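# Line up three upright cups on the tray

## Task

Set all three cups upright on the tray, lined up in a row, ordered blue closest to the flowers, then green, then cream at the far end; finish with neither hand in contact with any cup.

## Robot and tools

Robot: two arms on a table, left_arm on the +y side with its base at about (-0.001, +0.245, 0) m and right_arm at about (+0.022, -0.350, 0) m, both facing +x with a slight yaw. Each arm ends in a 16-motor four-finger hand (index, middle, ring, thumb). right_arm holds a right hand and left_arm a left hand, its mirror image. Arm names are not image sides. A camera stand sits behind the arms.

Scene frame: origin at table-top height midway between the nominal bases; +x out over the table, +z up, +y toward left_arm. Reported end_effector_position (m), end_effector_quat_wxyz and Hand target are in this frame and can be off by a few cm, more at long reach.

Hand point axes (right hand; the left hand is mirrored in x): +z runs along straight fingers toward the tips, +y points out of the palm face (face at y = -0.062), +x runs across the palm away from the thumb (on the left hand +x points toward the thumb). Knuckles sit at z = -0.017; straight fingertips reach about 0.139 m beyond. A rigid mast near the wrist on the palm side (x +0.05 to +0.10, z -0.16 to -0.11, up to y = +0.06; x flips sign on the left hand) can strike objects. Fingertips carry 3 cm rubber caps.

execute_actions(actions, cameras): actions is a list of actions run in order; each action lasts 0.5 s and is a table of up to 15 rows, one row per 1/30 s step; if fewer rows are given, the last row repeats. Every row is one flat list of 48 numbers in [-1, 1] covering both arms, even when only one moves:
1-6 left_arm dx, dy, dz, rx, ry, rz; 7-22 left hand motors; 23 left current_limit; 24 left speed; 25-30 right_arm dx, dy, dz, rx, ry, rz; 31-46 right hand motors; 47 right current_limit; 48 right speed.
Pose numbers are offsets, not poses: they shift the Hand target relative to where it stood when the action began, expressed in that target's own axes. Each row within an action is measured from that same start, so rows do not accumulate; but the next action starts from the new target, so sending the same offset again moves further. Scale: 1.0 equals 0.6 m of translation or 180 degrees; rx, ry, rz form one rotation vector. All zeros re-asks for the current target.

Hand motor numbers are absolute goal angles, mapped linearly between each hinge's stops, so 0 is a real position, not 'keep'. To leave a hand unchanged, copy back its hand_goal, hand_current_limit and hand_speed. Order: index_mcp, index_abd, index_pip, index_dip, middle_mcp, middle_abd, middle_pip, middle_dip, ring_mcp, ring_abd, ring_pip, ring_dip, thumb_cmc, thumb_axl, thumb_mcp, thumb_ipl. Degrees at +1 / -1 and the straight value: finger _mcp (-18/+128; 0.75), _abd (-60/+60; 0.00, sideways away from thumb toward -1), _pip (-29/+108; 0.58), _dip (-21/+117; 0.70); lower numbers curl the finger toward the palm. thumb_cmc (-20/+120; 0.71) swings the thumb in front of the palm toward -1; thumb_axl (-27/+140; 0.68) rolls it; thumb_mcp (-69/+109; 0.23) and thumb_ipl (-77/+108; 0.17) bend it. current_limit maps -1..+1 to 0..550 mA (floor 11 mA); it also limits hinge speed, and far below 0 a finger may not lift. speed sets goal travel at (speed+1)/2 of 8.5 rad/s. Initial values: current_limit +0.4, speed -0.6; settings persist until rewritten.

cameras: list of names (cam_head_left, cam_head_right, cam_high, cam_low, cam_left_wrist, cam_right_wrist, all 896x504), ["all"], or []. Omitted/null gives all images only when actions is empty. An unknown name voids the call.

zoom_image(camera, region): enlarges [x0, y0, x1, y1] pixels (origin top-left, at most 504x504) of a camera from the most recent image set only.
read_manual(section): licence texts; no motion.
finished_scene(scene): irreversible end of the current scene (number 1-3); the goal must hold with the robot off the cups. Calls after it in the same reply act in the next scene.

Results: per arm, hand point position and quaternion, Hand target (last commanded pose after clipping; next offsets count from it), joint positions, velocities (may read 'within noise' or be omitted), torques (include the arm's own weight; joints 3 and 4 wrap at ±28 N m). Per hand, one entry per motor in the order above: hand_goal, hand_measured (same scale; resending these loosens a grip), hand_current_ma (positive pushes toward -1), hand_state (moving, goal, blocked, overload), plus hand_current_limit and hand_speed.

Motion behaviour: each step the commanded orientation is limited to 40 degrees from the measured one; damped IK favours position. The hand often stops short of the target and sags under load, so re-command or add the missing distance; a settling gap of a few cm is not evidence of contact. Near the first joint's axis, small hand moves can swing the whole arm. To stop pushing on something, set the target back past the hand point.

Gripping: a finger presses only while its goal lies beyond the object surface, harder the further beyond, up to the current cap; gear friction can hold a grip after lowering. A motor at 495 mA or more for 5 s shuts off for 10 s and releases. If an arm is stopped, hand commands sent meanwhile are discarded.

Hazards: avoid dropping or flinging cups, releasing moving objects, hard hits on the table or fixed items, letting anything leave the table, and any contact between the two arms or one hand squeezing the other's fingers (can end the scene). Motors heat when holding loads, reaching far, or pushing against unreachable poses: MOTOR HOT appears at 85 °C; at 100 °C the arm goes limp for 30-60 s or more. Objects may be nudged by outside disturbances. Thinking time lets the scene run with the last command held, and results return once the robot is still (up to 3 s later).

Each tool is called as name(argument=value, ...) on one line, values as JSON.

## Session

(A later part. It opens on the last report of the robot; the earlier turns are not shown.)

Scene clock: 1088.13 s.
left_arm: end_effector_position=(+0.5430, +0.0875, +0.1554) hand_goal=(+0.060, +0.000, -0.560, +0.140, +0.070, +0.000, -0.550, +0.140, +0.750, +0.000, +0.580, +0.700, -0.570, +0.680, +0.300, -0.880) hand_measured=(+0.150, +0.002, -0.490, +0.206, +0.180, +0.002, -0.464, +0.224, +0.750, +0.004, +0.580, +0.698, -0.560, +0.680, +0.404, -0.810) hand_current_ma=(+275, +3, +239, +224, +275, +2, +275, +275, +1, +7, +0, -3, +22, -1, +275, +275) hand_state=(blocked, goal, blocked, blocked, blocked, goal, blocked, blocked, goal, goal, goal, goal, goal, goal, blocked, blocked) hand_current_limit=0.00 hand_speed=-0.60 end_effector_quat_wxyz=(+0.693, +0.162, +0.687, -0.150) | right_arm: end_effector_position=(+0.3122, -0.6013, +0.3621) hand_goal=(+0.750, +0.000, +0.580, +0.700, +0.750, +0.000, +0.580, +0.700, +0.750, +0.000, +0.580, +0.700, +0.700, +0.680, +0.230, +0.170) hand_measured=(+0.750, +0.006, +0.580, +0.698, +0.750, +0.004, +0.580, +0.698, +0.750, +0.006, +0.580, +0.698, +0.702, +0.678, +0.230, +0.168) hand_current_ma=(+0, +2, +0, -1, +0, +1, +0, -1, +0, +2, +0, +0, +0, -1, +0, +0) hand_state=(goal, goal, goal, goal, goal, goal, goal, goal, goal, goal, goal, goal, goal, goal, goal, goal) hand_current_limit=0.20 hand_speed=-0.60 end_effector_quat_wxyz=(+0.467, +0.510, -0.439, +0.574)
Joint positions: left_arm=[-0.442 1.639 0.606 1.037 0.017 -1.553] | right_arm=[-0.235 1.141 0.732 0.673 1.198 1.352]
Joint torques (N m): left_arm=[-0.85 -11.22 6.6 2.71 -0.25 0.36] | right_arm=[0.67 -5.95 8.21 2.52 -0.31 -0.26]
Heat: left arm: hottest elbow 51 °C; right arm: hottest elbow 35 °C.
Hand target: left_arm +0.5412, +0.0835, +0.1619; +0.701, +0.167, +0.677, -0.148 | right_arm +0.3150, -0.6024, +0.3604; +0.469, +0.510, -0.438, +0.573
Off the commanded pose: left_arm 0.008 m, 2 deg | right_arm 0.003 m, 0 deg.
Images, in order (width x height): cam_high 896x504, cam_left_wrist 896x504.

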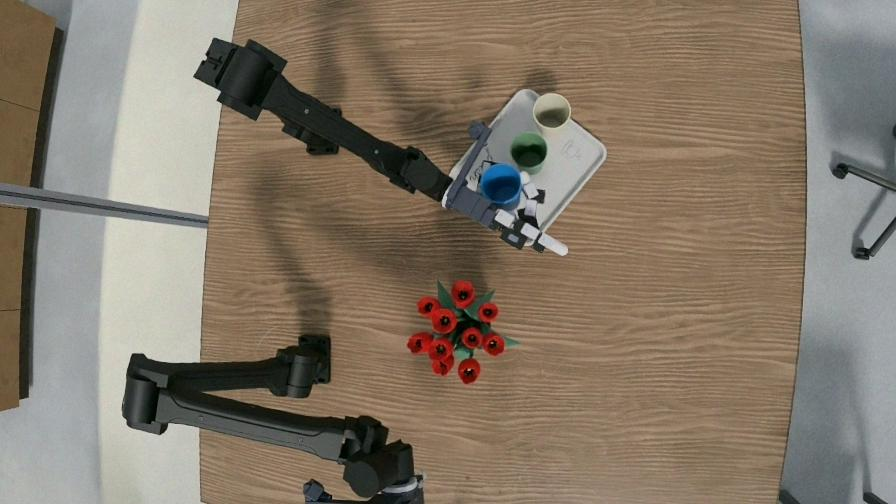

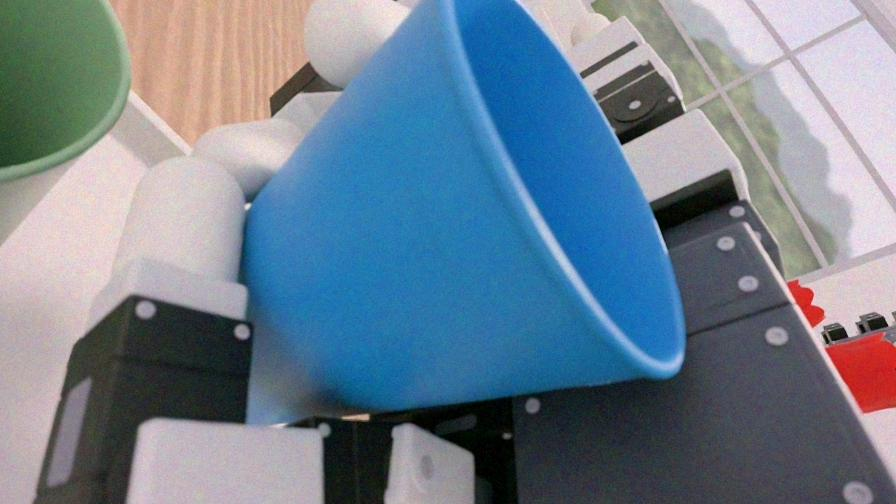

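execute_actions(actions=[[[0.06,0.0145,-0.003,0,0,0,0.06,0,-0.56,0.14,0.07,0,-0.55,0.14,0.75,0,0.58,0.7,-0.57,0.68,0.3,-0.88,0.0,-0.6,0,0,0,0,0,0,0.75,0,0.58,0.7,0.75,0,0.58,0.7,0.75,0,0.58,0.7,0.7,0.68,0.23,0.17,0.2,-0.6]],[[0.055,0,0,0,0,0,0.06,0,-0.56,0.14,0.07,0,-0.55,0.14,0.75,0,0.58,0.7,-0.57,0.68,0.3,-0.88,0.0,-0.6,0,0,0,0,0,0,0.75,0,0.58,0.7,0.75,0,0.58,0.7,0.75,0,0.58,0.7,0.7,0.68,0.23,0.17,0.2,-0.6]]], cameras=["cam_high","cam_left_wrist"])

zoom_image(camera="cam_high", region=[430, 70, 630, 270])

Scene clock: 1100.73 s.
left_arm: end_effector_position=(+0.5417, +0.0868, +0.0834) hand_goal=(+0.060, +0.000, -0.560, +0.140, +0.070, +0.000, -0.550, +0.140, +0.750, +0.000, +0.580, +0.700, -0.570, +0.680, +0.300, -0.880) hand_measured=(+0.150, +0.002, -0.490, +0.206, +0.180, +0.002, -0.464, +0.224, +0.750, +0.004, +0.580, +0.698, -0.560, +0.680, +0.404, -0.810) hand_current_ma=(+275, +3, +239, +224, +275, +2, +275, +275, +0, +7, +0, -3, +22, -1, +275, +275) hand_state=(blocked, goal, blocked, blocked, blocked, goal, blocked, blocked, goal, goal, goal, goal, goal, goal, blocked, blocked) hand_current_limit=0.00 hand_speed=-0.60 end_effector_quat_wxyz=(+0.689, +0.169, +0.688, -0.155) | right_arm: end_effector_position=(+0.3122, -0.6013, +0.3621) hand_goal=(+0.750, +0.000, +0.580, +0.700, +0.750, +0.000, +0.580, +0.700, +0.750, +0.000, +0.580, +0.700, +0.700, +0.680, +0.230, +0.170) hand_measured=(+0.750, +0.006, +0.580, +0.698, +0.750, +0.004, +0.580, +0.698, +0.750, +0.006, +0.580, +0.698, +0.702, +0.678, +0.230, +0.168) hand_current_ma=(+0, +2, +0, -1, +0, +1, +0, -1, +0, +2, +0, +0, +0, -1, +0, +0) hand_state=(goal, goal, goal, goal, goal, goal, goal, goal, goal, goal, goal, goal, goal, goal, goal, goal) hand_current_limit=0.20 hand_speed=-0.60 end_effector_quat_wxyz=(+0.467, +0.510, -0.439, +0.574)
Joint positions: left_arm=[-0.437 1.874 0.593 1.277 0.04 -1.551] | right_arm=[-0.235 1.141 0.732 0.673 1.198 1.352]
Joint torques (N m): left_arm=[0.32 -11.52 5.19 2.82 0.05 0.38] | right_arm=[0.91 -6.12 8.23 2.52 -0.33 -0.25]
Heat: left arm: hottest elbow 49 °C; right arm: hottest elbow 35 °C.
Hand target: left_arm +0.5459, +0.0933, +0.0932; +0.701, +0.168, +0.677, -0.148 | right_arm +0.3150, -0.6024, +0.3604; +0.469, +0.510, -0.438, +0.573
Off the commanded pose: left_arm 0.013 m, 2 deg | right_arm 0.003 m, 0 deg.
Images, in order (width x height): cam_high 896x504, cam_left_wrist 896x504.

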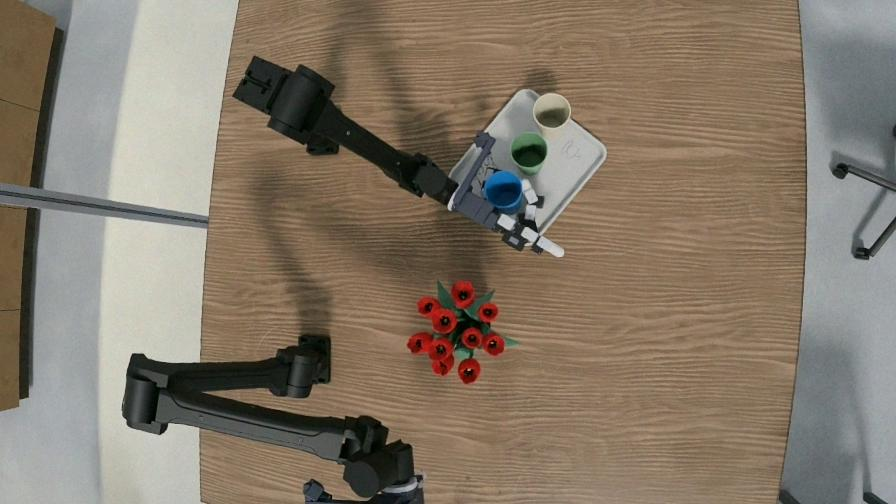

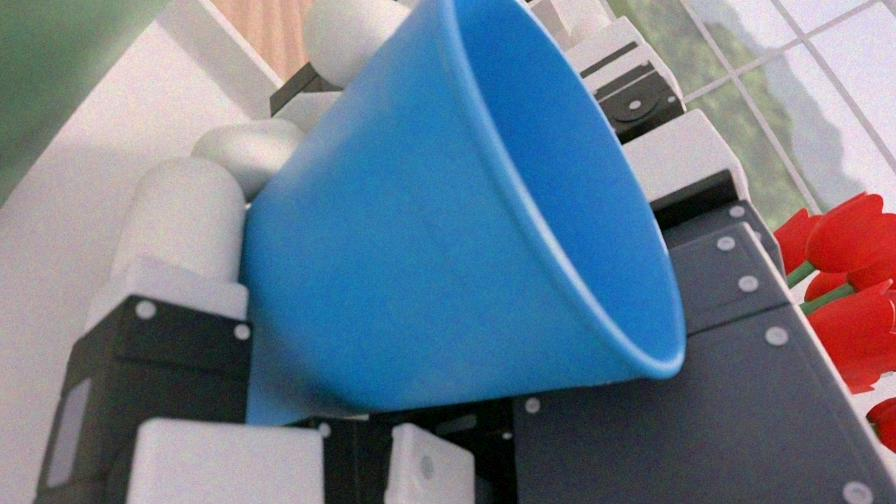

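Scaled by 2.520 from the camera's 896x504 image, which has a finer 1280x720 frame.

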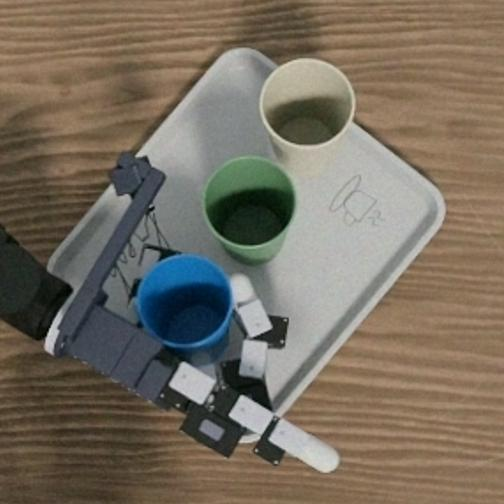

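execute_actions(actions=[[[-0.014,0.014,0,0,0,0,0.06,0,-0.56,0.14,0.07,0,-0.55,0.14,0.75,0,0.58,0.7,-0.57,0.68,0.3,-0.88,0.0,-0.6,0,0,0,0,0,0,0.75,0,0.58,0.7,0.75,0,0.58,0.7,0.75,0,0.58,0.7,0.7,0.68,0.23,0.17,0.2,-0.6]]], cameras=[])

Scene clock: 1111.00 s.
left_arm: end_effector_position=(+0.5458, +0.0957, +0.0895) hand_goal=(+0.060, +0.000, -0.560, +0.140, +0.070, +0.000, -0.550, +0.140, +0.750, +0.000, +0.580, +0.700, -0.570, +0.680, +0.300, -0.880) hand_measured=(+0.150, +0.002, -0.490, +0.206, +0.180, +0.002, -0.464, +0.224, +0.750, +0.004, +0.580, +0.698, -0.560, +0.680, +0.404, -0.810) hand_current_ma=(+275, +3, +239, +224, +275, +2, +275, +275, +0, +7, +0, -3, +22, -1, +275, +275) hand_state=(blocked, goal, blocked, blocked, blocked, goal, blocked, blocked, goal, goal, goal, goal, goal, goal, blocked, blocked) hand_current_limit=0.00 hand_speed=-0.60 end_effector_quat_wxyz=(+0.693, +0.167, +0.684, -0.154) | right_arm: end_effector_position=(+0.3122, -0.6013, +0.3621) hand_goal=(+0.750, +0.000, +0.580, +0.700, +0.750, +0.000, +0.580, +0.700, +0.750, +0.000, +0.580, +0.700, +0.700, +0.680, +0.230, +0.170) hand_measured=(+0.750, +0.006, +0.580, +0.698, +0.750, +0.004, +0.580, +0.698, +0.750, +0.006, +0.580, +0.698, +0.702, +0.678, +0.230, +0.168) hand_current_ma=(+0, +2, +0, -1, +0, +1, +0, -1, +0, +2, +0, +0, +0, -1, +0, +0) hand_state=(goal, goal, goal, goal, goal, goal, goal, goal, goal, goal, goal, goal, goal, goal, goal, goal) hand_current_limit=0.20 hand_speed=-0.60 end_effector_quat_wxyz=(+0.467, +0.510, -0.439, +0.574)
Joint positions: left_arm=[-0.413 1.863 0.593 1.277 0.06 -1.551] | right_arm=[-0.235 1.141 0.732 0.673 1.198 1.352]
Joint torques (N m): left_arm=[0.62 -13.1 5.2 1.69 0.04 0.28] | right_arm=[1.14 -6.01 8.23 2.41 -0.3 -0.26]
Heat: left arm: hottest elbow 47 °C; right arm: hottest elbow 35 °C.
Hand target: left_arm +0.5493, +0.1008, +0.1019; +0.701, +0.167, +0.677, -0.148 | right_arm +0.3150, -0.6024, +0.3604; +0.469, +0.510, -0.438, +0.573
Off the commanded pose: left_arm 0.014 m, 1 deg | right_arm 0.003 m, 0 deg.
No camera images: "cameras" was empty.

execute_actions(actions=[[[0.018,-0.006,0,0,0,0,0.06,0,-0.56,0.14,0.07,0,-0.55,0.14,0.75,0,0.58,0.7,-0.57,0.68,0.3,-0.88,0.0,-0.6,0,0,0,0,0,0,0.75,0,0.58,0.7,0.75,0,0.58,0.7,0.75,0,0.58,0.7,0.7,0.68,0.23,0.17,0.2,-0.6]],[[0.012,0,0,0,0,0,0.06,0,-0.56,0.14,0.07,0,-0.55,0.14,0.75,0,0.58,0.7,-0.57,0.68,0.3,-0.88,0.0,-0.6,0,0,0,0,0,0,0.75,0,0.58,0.7,0.75,0,0.58,0.7,0.75,0,0.58,0.7,0.7,0.68,0.23,0.17,0.2,-0.6]]], cameras=["cam_high","cam_low"])

zoom_image(camera="cam_high", region=[430, 70, 630, 270])

zoom_image(camera="cam_low", region=[400, 220, 540, 340])

Scene clock: 1121.73 s.
left_arm: end_effector_position=(+0.5451, +0.0962, +0.0818) hand_goal=(+0.060, +0.000, -0.560, +0.140, +0.070, +0.000, -0.550, +0.140, +0.750, +0.000, +0.580, +0.700, -0.570, +0.680, +0.300, -0.880) hand_measured=(+0.150, +0.002, -0.490, +0.206, +0.180, +0.002, -0.464, +0.224, +0.750, +0.004, +0.580, +0.698, -0.560, +0.680, +0.404, -0.810) hand_current_ma=(+275, +3, +239, +224, +275, +2, +275, +275, +0, +7, +0, -3, +22, -1, +275, +275) hand_state=(blocked, goal, blocked, blocked, blocked, goal, blocked, blocked, goal, goal, goal, goal, goal, goal, blocked, blocked) hand_current_limit=0.00 hand_speed=-0.60 end_effector_quat_wxyz=(+0.694, +0.167, +0.683, -0.153) | right_arm: end_effector_position=(+0.3122, -0.6013, +0.3621) hand_goal=(+0.750, +0.000, +0.580, +0.700, +0.750, +0.000, +0.580, +0.700, +0.750, +0.000, +0.580, +0.700, +0.700, +0.680, +0.230, +0.170) hand_measured=(+0.750, +0.006, +0.580, +0.698, +0.750, +0.004, +0.580, +0.698, +0.750, +0.006, +0.580, +0.698, +0.702, +0.678, +0.230, +0.168) hand_current_ma=(+0, +2, +0, -1, +0, +1, +0, -1, +0, +2, +0, +0, +0, -1, +0, +0) hand_state=(goal, goal, goal, goal, goal, goal, goal, goal, goal, goal, goal, goal, goal, goal, goal, goal) hand_current_limit=0.20 hand_speed=-0.60 end_effector_quat_wxyz=(+0.467, +0.510, -0.439, +0.574)
Joint positions: left_arm=[-0.413 1.893 0.593 1.311 0.06 -1.548] | right_arm=[-0.235 1.141 0.732 0.673 1.198 1.352]
Joint torques (N m): left_arm=[-0.44 -10.58 5.5 2.78 -0.22 0.29] | right_arm=[0.97 -5.83 8.25 2.48 -0.31 -0.28]
Heat: left arm: hottest elbow 46 °C; right arm: hottest elbow 35 °C.
Hand target: left_arm +0.5484, +0.0978, +0.0839; +0.701, +0.167, +0.677, -0.148 | right_arm +0.3150, -0.6024, +0.3604; +0.469, +0.510, -0.438, +0.573
Off the commanded pose: left_arm 0.004 m, 1 deg | right_arm 0.003 m, 0 deg.
Images, in order (width x height): cam_high 896x504, cam_low 896x504.

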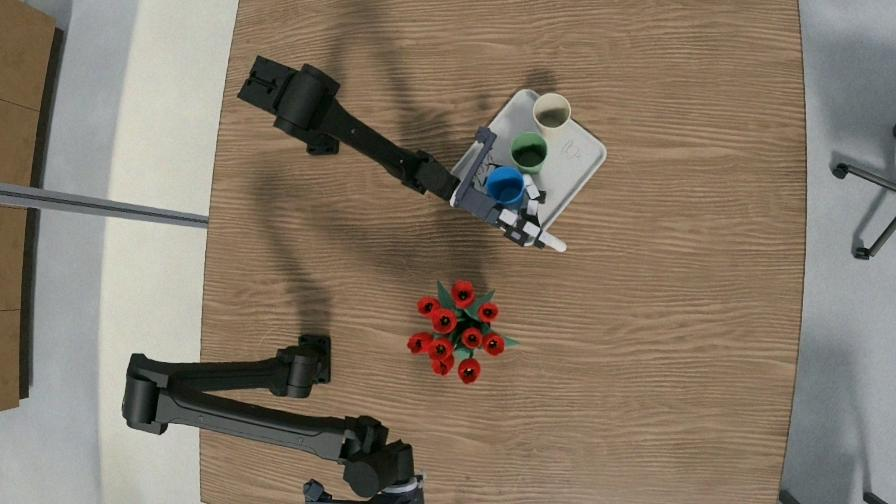

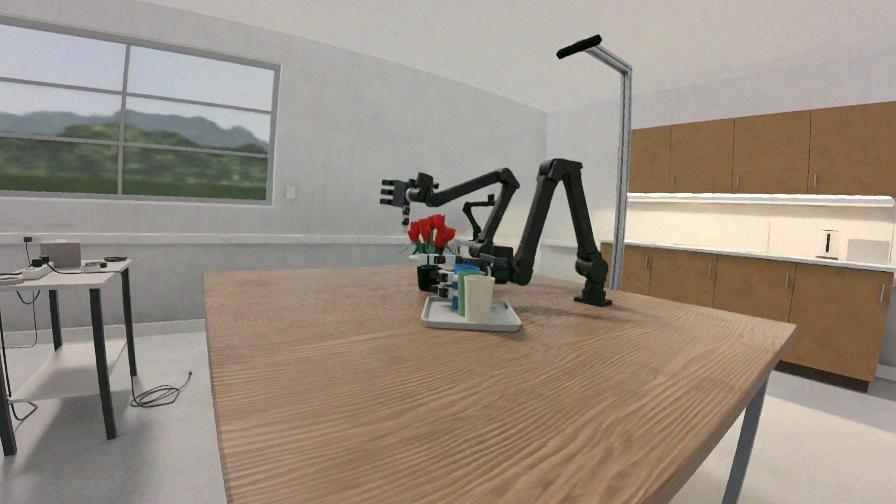

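Scaled by 2.520 from the camera's 896x504 image, which has a finer 1280x720 frame.

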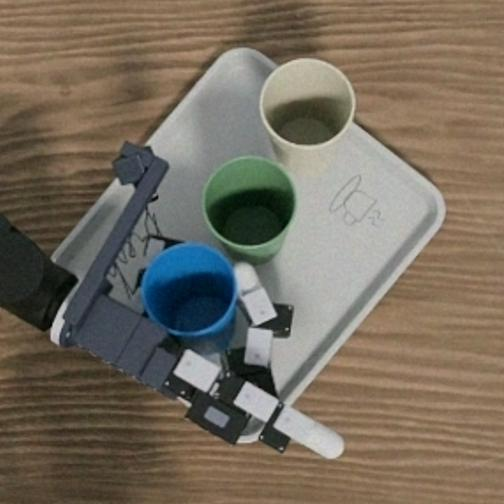

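Scaled by 3.600 from the camera's 896x504 image, which has a finer 1280x720 frame.

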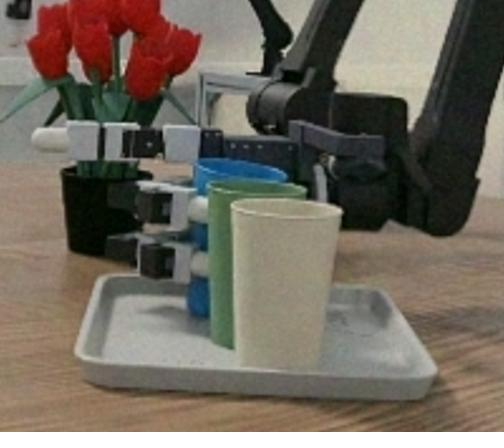

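execute_actions(actions=[[[0.01,0,0,0,0,0,0.06,0,-0.56,0.14,0.07,0,-0.55,0.14,0.75,0,0.58,0.7,-0.57,0.68,0.3,-0.88,0.0,-0.6,0,0,0,0,0,0,0.75,0,0.58,0.7,0.75,0,0.58,0.7,0.75,0,0.58,0.7,0.7,0.68,0.23,0.17,0.2,-0.6]]], cameras=[])

Scene clock: 1126.97 s.
left_arm: end_effector_position=(+0.5450, +0.0964, +0.0822) hand_goal=(+0.060, +0.000, -0.560, +0.140, +0.070, +0.000, -0.550, +0.140, +0.750, +0.000, +0.580, +0.700, -0.570, +0.680, +0.300, -0.880) hand_measured=(+0.150, +0.002, -0.490, +0.206, +0.180, +0.002, -0.464, +0.224, +0.750, +0.004, +0.580, +0.698, -0.560, +0.680, +0.404, -0.810) hand_current_ma=(+275, +3, +239, +224, +275, +2, +275, +275, +0, +7, +0, -3, +22, -1, +275, +275) hand_state=(blocked, goal, blocked, blocked, blocked, goal, blocked, blocked, goal, goal, goal, goal, goal, goal, blocked, blocked) hand_current_limit=0.00 hand_speed=-0.60 end_effector_quat_wxyz=(+0.699, +0.169, +0.678, -0.151) | right_arm: end_effector_position=(+0.3122, -0.6013, +0.3621) hand_goal=(+0.750, +0.000, +0.580, +0.700, +0.750, +0.000, +0.580, +0.700, +0.750, +0.000, +0.580, +0.700, +0.700, +0.680, +0.230, +0.170) hand_measured=(+0.750, +0.006, +0.580, +0.698, +0.750, +0.004, +0.580, +0.698, +0.750, +0.006, +0.580, +0.698, +0.702, +0.678, +0.230, +0.168) hand_current_ma=(+0, +2, +0, -1, +0, +1, +0, -1, +0, +2, +0, +0, +0, -1, +0, +0) hand_state=(goal, goal, goal, goal, goal, goal, goal, goal, goal, goal, goal, goal, goal, goal, goal, goal) hand_current_limit=0.20 hand_speed=-0.60 end_effector_quat_wxyz=(+0.467, +0.510, -0.439, +0.574)
Joint positions: left_arm=[-0.413 1.906 0.593 1.337 0.06 -1.54] | right_arm=[-0.235 1.141 0.732 0.673 1.198 1.352]
Joint torques (N m): left_arm=[0.03 -10.46 5.67 2.26 -0.25 0.15] | right_arm=[0.91 -6.3 8.27 2.63 -0.34 -0.26]
Heat: left arm: hottest elbow 45 °C; right arm: hottest elbow 35 °C.
Hand target: left_arm +0.5486, +0.0979, +0.0778; +0.701, +0.167, +0.677, -0.148 | right_arm +0.3150, -0.6024, +0.3604; +0.469, +0.510, -0.438, +0.573
Off the commanded pose: left_arm 0.006 m, 0 deg | right_arm 0.003 m, 0 deg.
No camera images: "cameras" was empty.

Contact. Release.

execute_actions(actions=[[[-0.013,0,0,0,0,0,0.22,0,-0.47,0.22,0.22,0,-0.47,0.22,0.75,0,0.58,0.7,-0.57,0.68,0.48,-0.8,0.0,-0.75,0,0,0,0,0,0,0.75,0,0.58,0.7,0.75,0,0.58,0.7,0.75,0,0.58,0.7,0.7,0.68,0.23,0.17,0.2,-0.6]],[[-0.004,0,0,0,0,0,0.38,0,-0.4,0.3,0.38,0,-0.4,0.3,0.75,0,0.58,0.7,-0.57,0.68,0.65,-0.7,0.2,-0.7,0,0,0,0,0,0,0.75,0,0.58,0.7,0.75,0,0.58,0.7,0.75,0,0.58,0.7,0.7,0.68,0.23,0.17,0.2,-0.6]]], cameras=["cam_high","cam_left_wrist"])

zoom_image(camera="cam_high", region=[430, 70, 630, 270])

Scene clock: 1136.40 s.
left_arm: end_effector_position=(+0.5449, +0.0965, +0.0792) hand_goal=(+0.380, +0.000, -0.400, +0.300, +0.380, +0.000, -0.400, +0.300, +0.750, +0.000, +0.580, +0.700, -0.570, +0.680, +0.650, -0.700) hand_measured=(+0.378, +0.002, -0.402, +0.298, +0.378, +0.002, -0.402, +0.298, +0.750, +0.004, +0.580, +0.698, -0.560, +0.680, +0.648, -0.702) hand_current_ma=(-4, +3, -5, -4, -4, +2, -4, -4, +0, +7, +0, -3, +22, -1, -4, -4) hand_state=(goal, goal, goal, goal, goal, goal, goal, goal, goal, goal, goal, goal, goal, goal, goal, goal) hand_current_limit=0.20 hand_speed=-0.70 end_effector_quat_wxyz=(+0.695, +0.170, +0.682, -0.150) | right_arm: end_effector_position=(+0.3122, -0.6013, +0.3621) hand_goal=(+0.750, +0.000, +0.580, +0.700, +0.750, +0.000, +0.580, +0.700, +0.750, +0.000, +0.580, +0.700, +0.700, +0.680, +0.230, +0.170) hand_measured=(+0.750, +0.006, +0.580, +0.698, +0.750, +0.004, +0.580, +0.698, +0.750, +0.006, +0.580, +0.698, +0.702, +0.678, +0.230, +0.168) hand_current_ma=(+0, +2, +0, -1, +0, +1, +0, -1, +0, +2, +0, +0, +0, -1, +0, +0) hand_state=(goal, goal, goal, goal, goal, goal, goal, goal, goal, goal, goal, goal, goal, goal, goal, goal) hand_current_limit=0.20 hand_speed=-0.60 end_effector_quat_wxyz=(+0.467, +0.510, -0.439, +0.574)
Joint positions: left_arm=[-0.413 1.906 0.593 1.325 0.06 -1.54] | right_arm=[-0.235 1.141 0.732 0.673 1.198 1.352]
Joint torques (N m): left_arm=[0.09 -13.51 5.09 1.84 -0.26 0.17] | right_arm=[0.91 -6.42 8.25 2.54 -0.32 -0.28]
Heat: left arm: hottest elbow 45 °C; right arm: hottest elbow 35 °C.
Hand target: left_arm +0.5483, +0.0978, +0.0881; +0.701, +0.168, +0.677, -0.148 | right_arm +0.3150, -0.6024, +0.3604; +0.469, +0.510, -0.438, +0.573
Off the commanded pose: left_arm 0.010 m, 1 deg | right_arm 0.003 m, 0 deg.
Images, in order (width x height): cam_high 896x504, cam_left_wrist 896x504.

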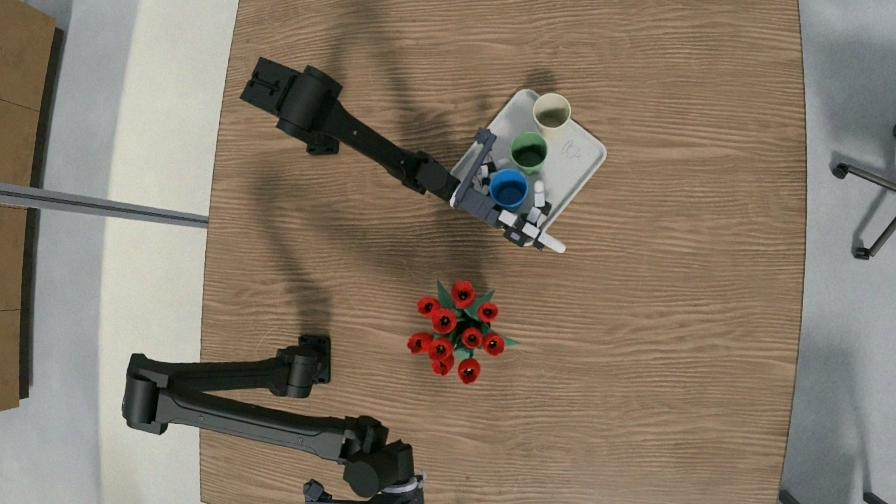

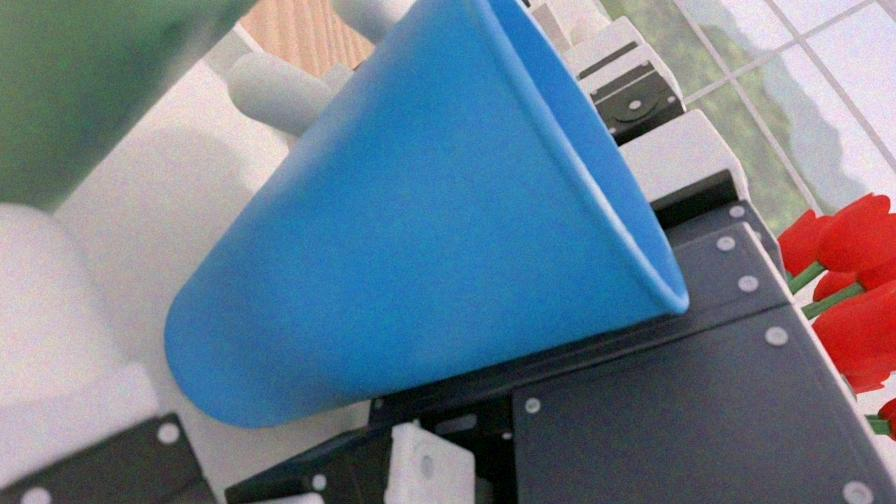

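Scaled by 2.520 from the camera's 896x504 image, which has a finer 1280x720 frame.

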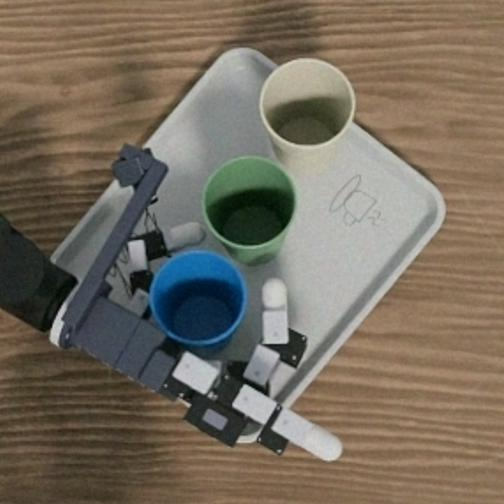

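execute_actions(actions=[[[-0.012,-0.018,0,0,0,0,0.38,0,-0.4,0.3,0.38,0,-0.4,0.3,0.75,0,0.58,0.7,-0.57,0.68,0.65,-0.7,0.2,-0.7,0,0,0,0,0,0,0.75,0,0.58,0.7,0.75,0,0.58,0.7,0.75,0,0.58,0.7,0.7,0.68,0.23,0.17,0.2,-0.6]],[[-0.06,0,0,0,0,0,0.38,0,-0.4,0.3,0.38,0,-0.4,0.3,0.75,0,0.58,0.7,-0.57,0.68,0.65,-0.7,0.2,-0.7,0,0,0,0,0,0,0.75,0,0.58,0.7,0.75,0,0.58,0.7,0.75,0,0.58,0.7,0.7,0.68,0.23,0.17,0.2,-0.6]],[[-0.2,0,0,0,0,0,0.38,0,-0.4,0.3,0.38,0,-0.4,0.3,0.75,0,0.58,0.7,-0.57,0.68,0.65,-0.7,0.2,-0.7,0,0,0,0,0,0,0.75,0,0.58,0.7,0.75,0,0.58,0.7,0.75,0,0.58,0.7,0.7,0.68,0.23,0.17,0.2,-0.6]],[[-0.18,0,0,0,0,0,0.38,0,-0.4,0.3,0.38,0,-0.4,0.3,0.75,0,0.58,0.7,-0.57,0.68,0.65,-0.7,0.2,-0.7,0,0,0,0,0,0,0.75,0,0.58,0.7,0.75,0,0.58,0.7,0.75,0,0.58,0.7,0.7,0.68,0.23,0.17,0.2,-0.6]],[[0,0.1,-0.14,0,0,0,0.38,0,-0.4,0.3,0.38,0,-0.4,0.3,0.75,0,0.58,0.7,-0.57,0.68,0.65,-0.7,0.2,-0.7,0,0,0,0,0,0,0.75,0,0.58,0.7,0.75,0,0.58,0.7,0.75,0,0.58,0.7,0.7,0.68,0.23,0.17,0.2,-0.6]]], cameras=["cam_high","cam_low","cam_head_left"])

zoom_image(camera="cam_high", region=[430, 70, 630, 270])

zoom_image(camera="cam_low", region=[400, 220, 540, 340])

Scene clock: 1156.40 s.
left_arm: end_effector_position=(+0.4836, +0.1674, +0.3654) hand_goal=(+0.380, +0.000, -0.400, +0.300, +0.380, +0.000, -0.400, +0.300, +0.750, +0.000, +0.580, +0.700, -0.570, +0.680, +0.650, -0.700) hand_measured=(+0.380, +0.002, -0.402, +0.298, +0.380, +0.002, -0.402, +0.298, +0.750, +0.004, +0.580, +0.698, -0.560, +0.680, +0.648, -0.702) hand_current_ma=(+1, +3, -4, -4, +1, +2, -3, -4, +1, +7, +0, -3, +22, -1, -3, -4) hand_state=(goal, goal, goal, goal, goal, goal, goal, goal, goal, goal, goal, goal, goal, goal, goal, goal) hand_current_limit=0.20 hand_speed=-0.70 end_effector_quat_wxyz=(+0.705, +0.171, +0.671, -0.151) | right_arm: end_effector_position=(+0.3122, -0.6013, +0.3621) hand_goal=(+0.750, +0.000, +0.580, +0.700, +0.750, +0.000, +0.580, +0.700, +0.750, +0.000, +0.580, +0.700, +0.700, +0.680, +0.230, +0.170) hand_measured=(+0.750, +0.006, +0.580, +0.698, +0.750, +0.004, +0.580, +0.698, +0.750, +0.006, +0.580, +0.698, +0.702, +0.678, +0.230, +0.168) hand_current_ma=(+0, +2, +0, -1, +0, +1, +0, -1, +0, +2, +0, +0, +0, -1, +0, +0) hand_state=(goal, goal, goal, goal, goal, goal, goal, goal, goal, goal, goal, goal, goal, goal, goal, goal) hand_current_limit=0.20 hand_speed=-0.60 end_effector_quat_wxyz=(+0.467, +0.510, -0.439, +0.574)
Joint positions: left_arm=[-0.272 0.956 0.68 0.318 0.203 -1.54] | right_arm=[-0.235 1.141 0.732 0.673 1.198 1.352]
Joint torques (N m): left_arm=[1.08 -4.66 10.41 1.68 0 0.1] | right_arm=[1.2 -6.18 8.35 2.5 -0.32 -0.25]
Heat: left arm: hottest elbow 44 °C; right arm: hottest elbow 35 °C.
Hand target: left_arm +0.4836, +0.1736, +0.3584; +0.701, +0.167, +0.677, -0.148 | right_arm +0.3150, -0.6024, +0.3604; +0.469, +0.510, -0.438, +0.573
Off the commanded pose: left_arm 0.009 m, 1 deg | right_arm 0.003 m, 0 deg.
Images, in order (width x height): cam_head_left 896x504, cam_high 896x504, cam_low 896x504.

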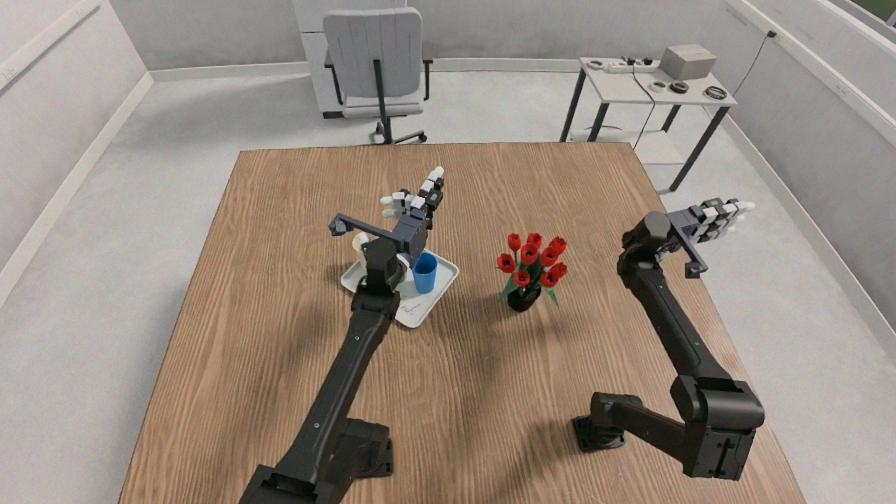

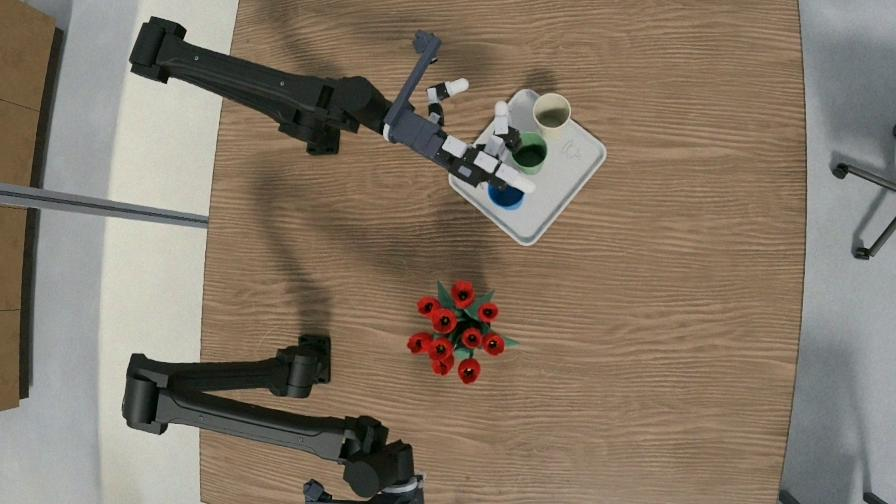

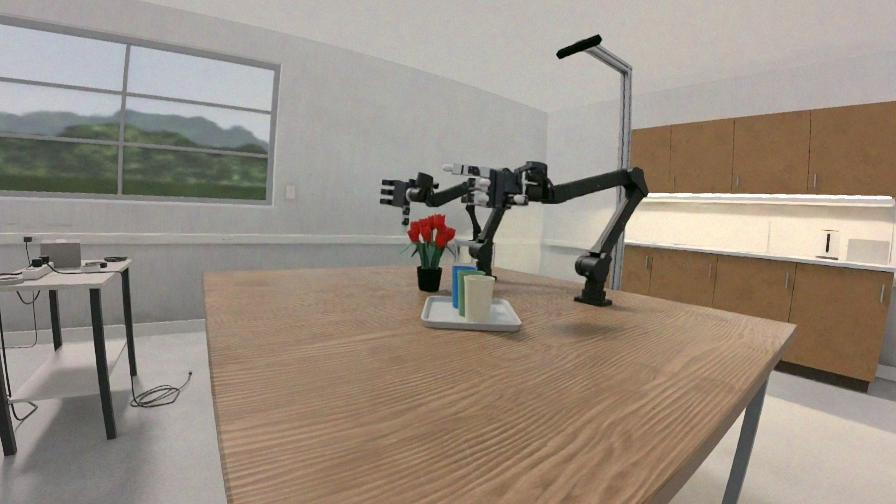

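Scaled by 2.520 from the camera's 896x504 image, which has a finer 1280x720 frame.

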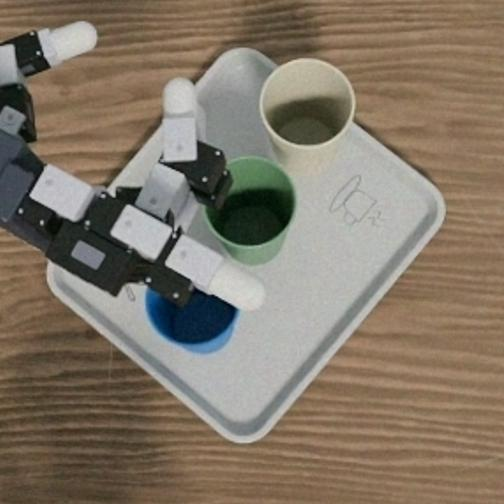

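Scaled by 3.600 from the camera's 896x504 image, which has a finer 1280x720 frame.

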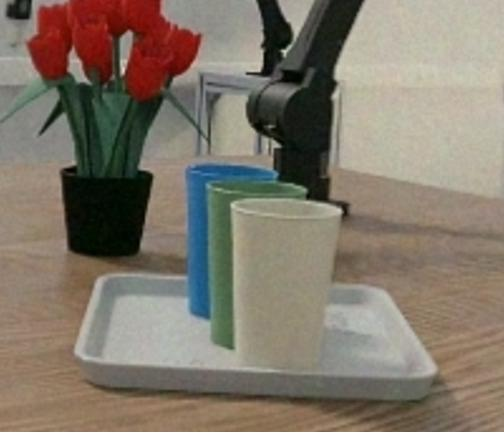

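execute_actions(actions=[[[0,0.06,-0.16,0,0,0,0.38,0,-0.4,0.3,0.38,0,-0.4,0.3,0.75,0,0.58,0.7,-0.57,0.68,0.65,-0.7,0.2,-0.7,0,0,0,0,0,0,0.75,0,0.58,0.7,0.75,0,0.58,0.7,0.75,0,0.58,0.7,0.7,0.68,0.23,0.17,0.2,-0.6]]], cameras=["cam_high","cam_head_right"])

zoom_image(camera="cam_high", region=[430, 70, 630, 270])

zoom_image(camera="cam_head_right", region=[330, 190, 490, 340])

Scene clock: 1165.13 s.
left_arm: end_effector_position=(+0.4139, +0.2427, +0.3655) hand_goal=(+0.380, +0.000, -0.400, +0.300, +0.380, +0.000, -0.400, +0.300, +0.750, +0.000, +0.580, +0.700, -0.570, +0.680, +0.650, -0.700) hand_measured=(+0.380, +0.002, -0.402, +0.298, +0.380, +0.002, -0.402, +0.298, +0.750, +0.004, +0.580, +0.698, -0.560, +0.680, +0.648, -0.702) hand_current_ma=(+1, +3, -3, -4, +1, +2, -2, -4, +1, +7, +0, -3, +22, -1, -3, -4) hand_state=(goal, goal, goal, goal, goal, goal, goal, goal, goal, goal, goal, goal, goal, goal, goal, goal) hand_current_limit=0.20 hand_speed=-0.70 end_effector_quat_wxyz=(+0.706, +0.175, +0.670, -0.147) | right_arm: end_effector_position=(+0.3122, -0.6013, +0.3621) hand_goal=(+0.750, +0.000, +0.580, +0.700, +0.750, +0.000, +0.580, +0.700, +0.750, +0.000, +0.580, +0.700, +0.700, +0.680, +0.230, +0.170) hand_measured=(+0.750, +0.006, +0.580, +0.698, +0.750, +0.004, +0.580, +0.698, +0.750, +0.006, +0.580, +0.698, +0.702, +0.678, +0.230, +0.168) hand_current_ma=(+0, +2, +0, -1, +0, +1, +0, -1, +0, +2, +0, +0, +0, -1, +0, +0) hand_state=(goal, goal, goal, goal, goal, goal, goal, goal, goal, goal, goal, goal, goal, goal, goal, goal) hand_current_limit=0.20 hand_speed=-0.60 end_effector_quat_wxyz=(+0.467, +0.510, -0.439, +0.574)
Joint positions: left_arm=[-0.021 0.671 0.551 0.164 0.453 -1.54] | right_arm=[-0.235 1.141 0.732 0.673 1.198 1.352]
Joint torques (N m): left_arm=[-0.44 -3.14 10.43 1.61 -0.01 0.02] | right_arm=[0.97 -5.89 8.18 2.48 -0.32 -0.26]
Heat: left arm: hottest elbow 44 °C; right arm: hottest elbow 35 °C.
Hand target: left_arm +0.4129, +0.2478, +0.3570; +0.701, +0.167, +0.678, -0.148 | right_arm +0.3150, -0.6024, +0.3604; +0.469, +0.510, -0.438, +0.573
Off the commanded pose: left_arm 0.010 m, 1 deg | right_arm 0.003 m, 0 deg.
Images, in order (width x height): cam_head_right 896x504, cam_high 896x504.

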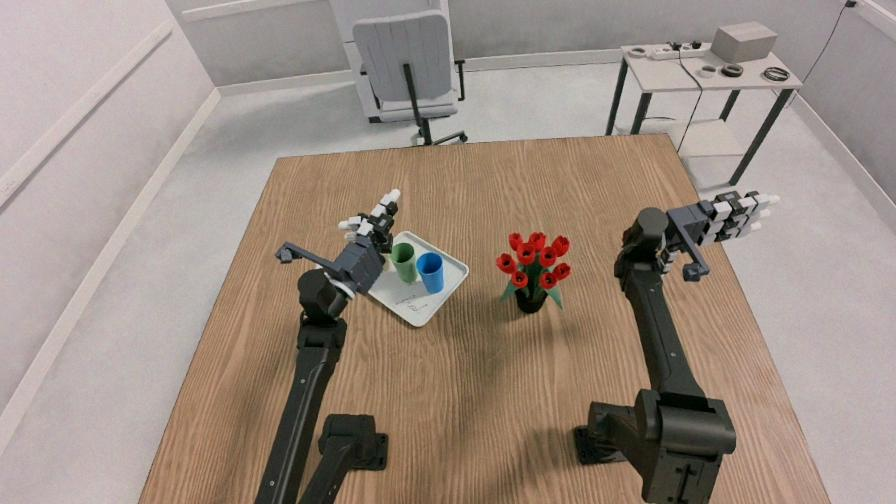

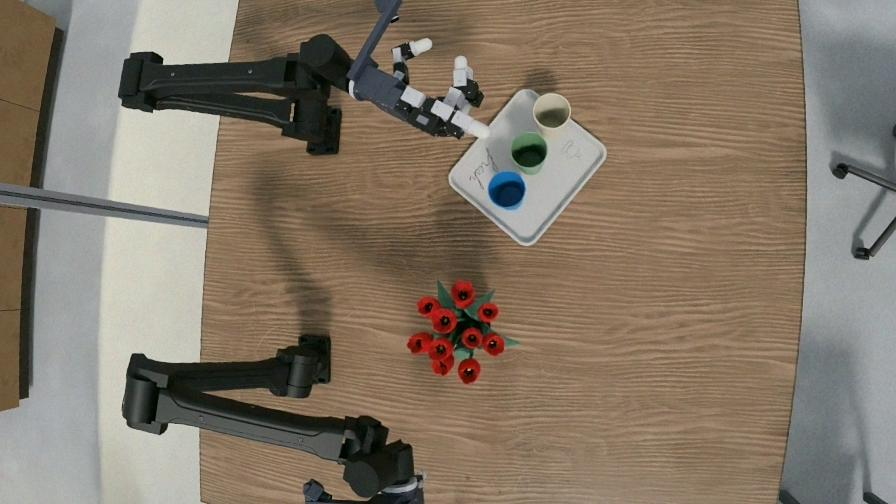

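Scaled by 2.520 from the camera's 896x504 image, which has a finer 1280x720 frame.

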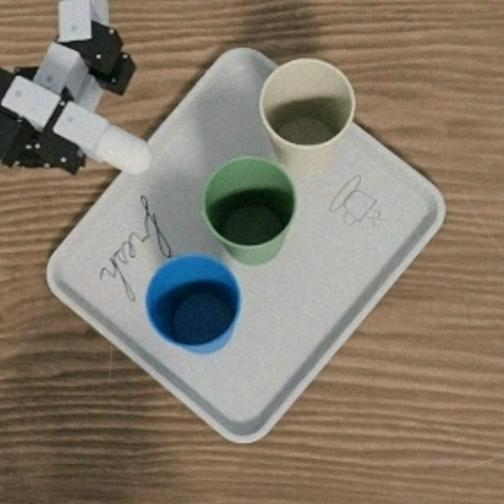

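Scaled by 3.150 from the camera's 896x504 image, which has a finer 1280x720 frame.

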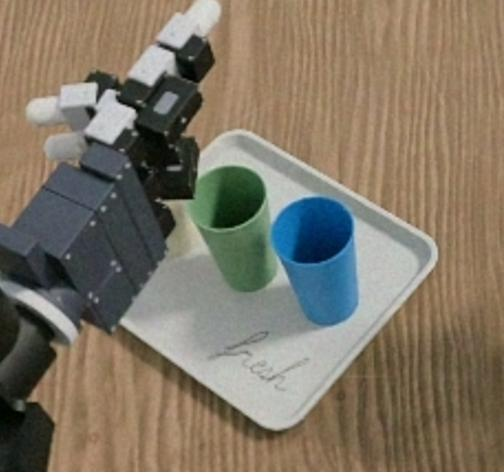

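finished_scene(scene=3)

The scene is finished: the task was done.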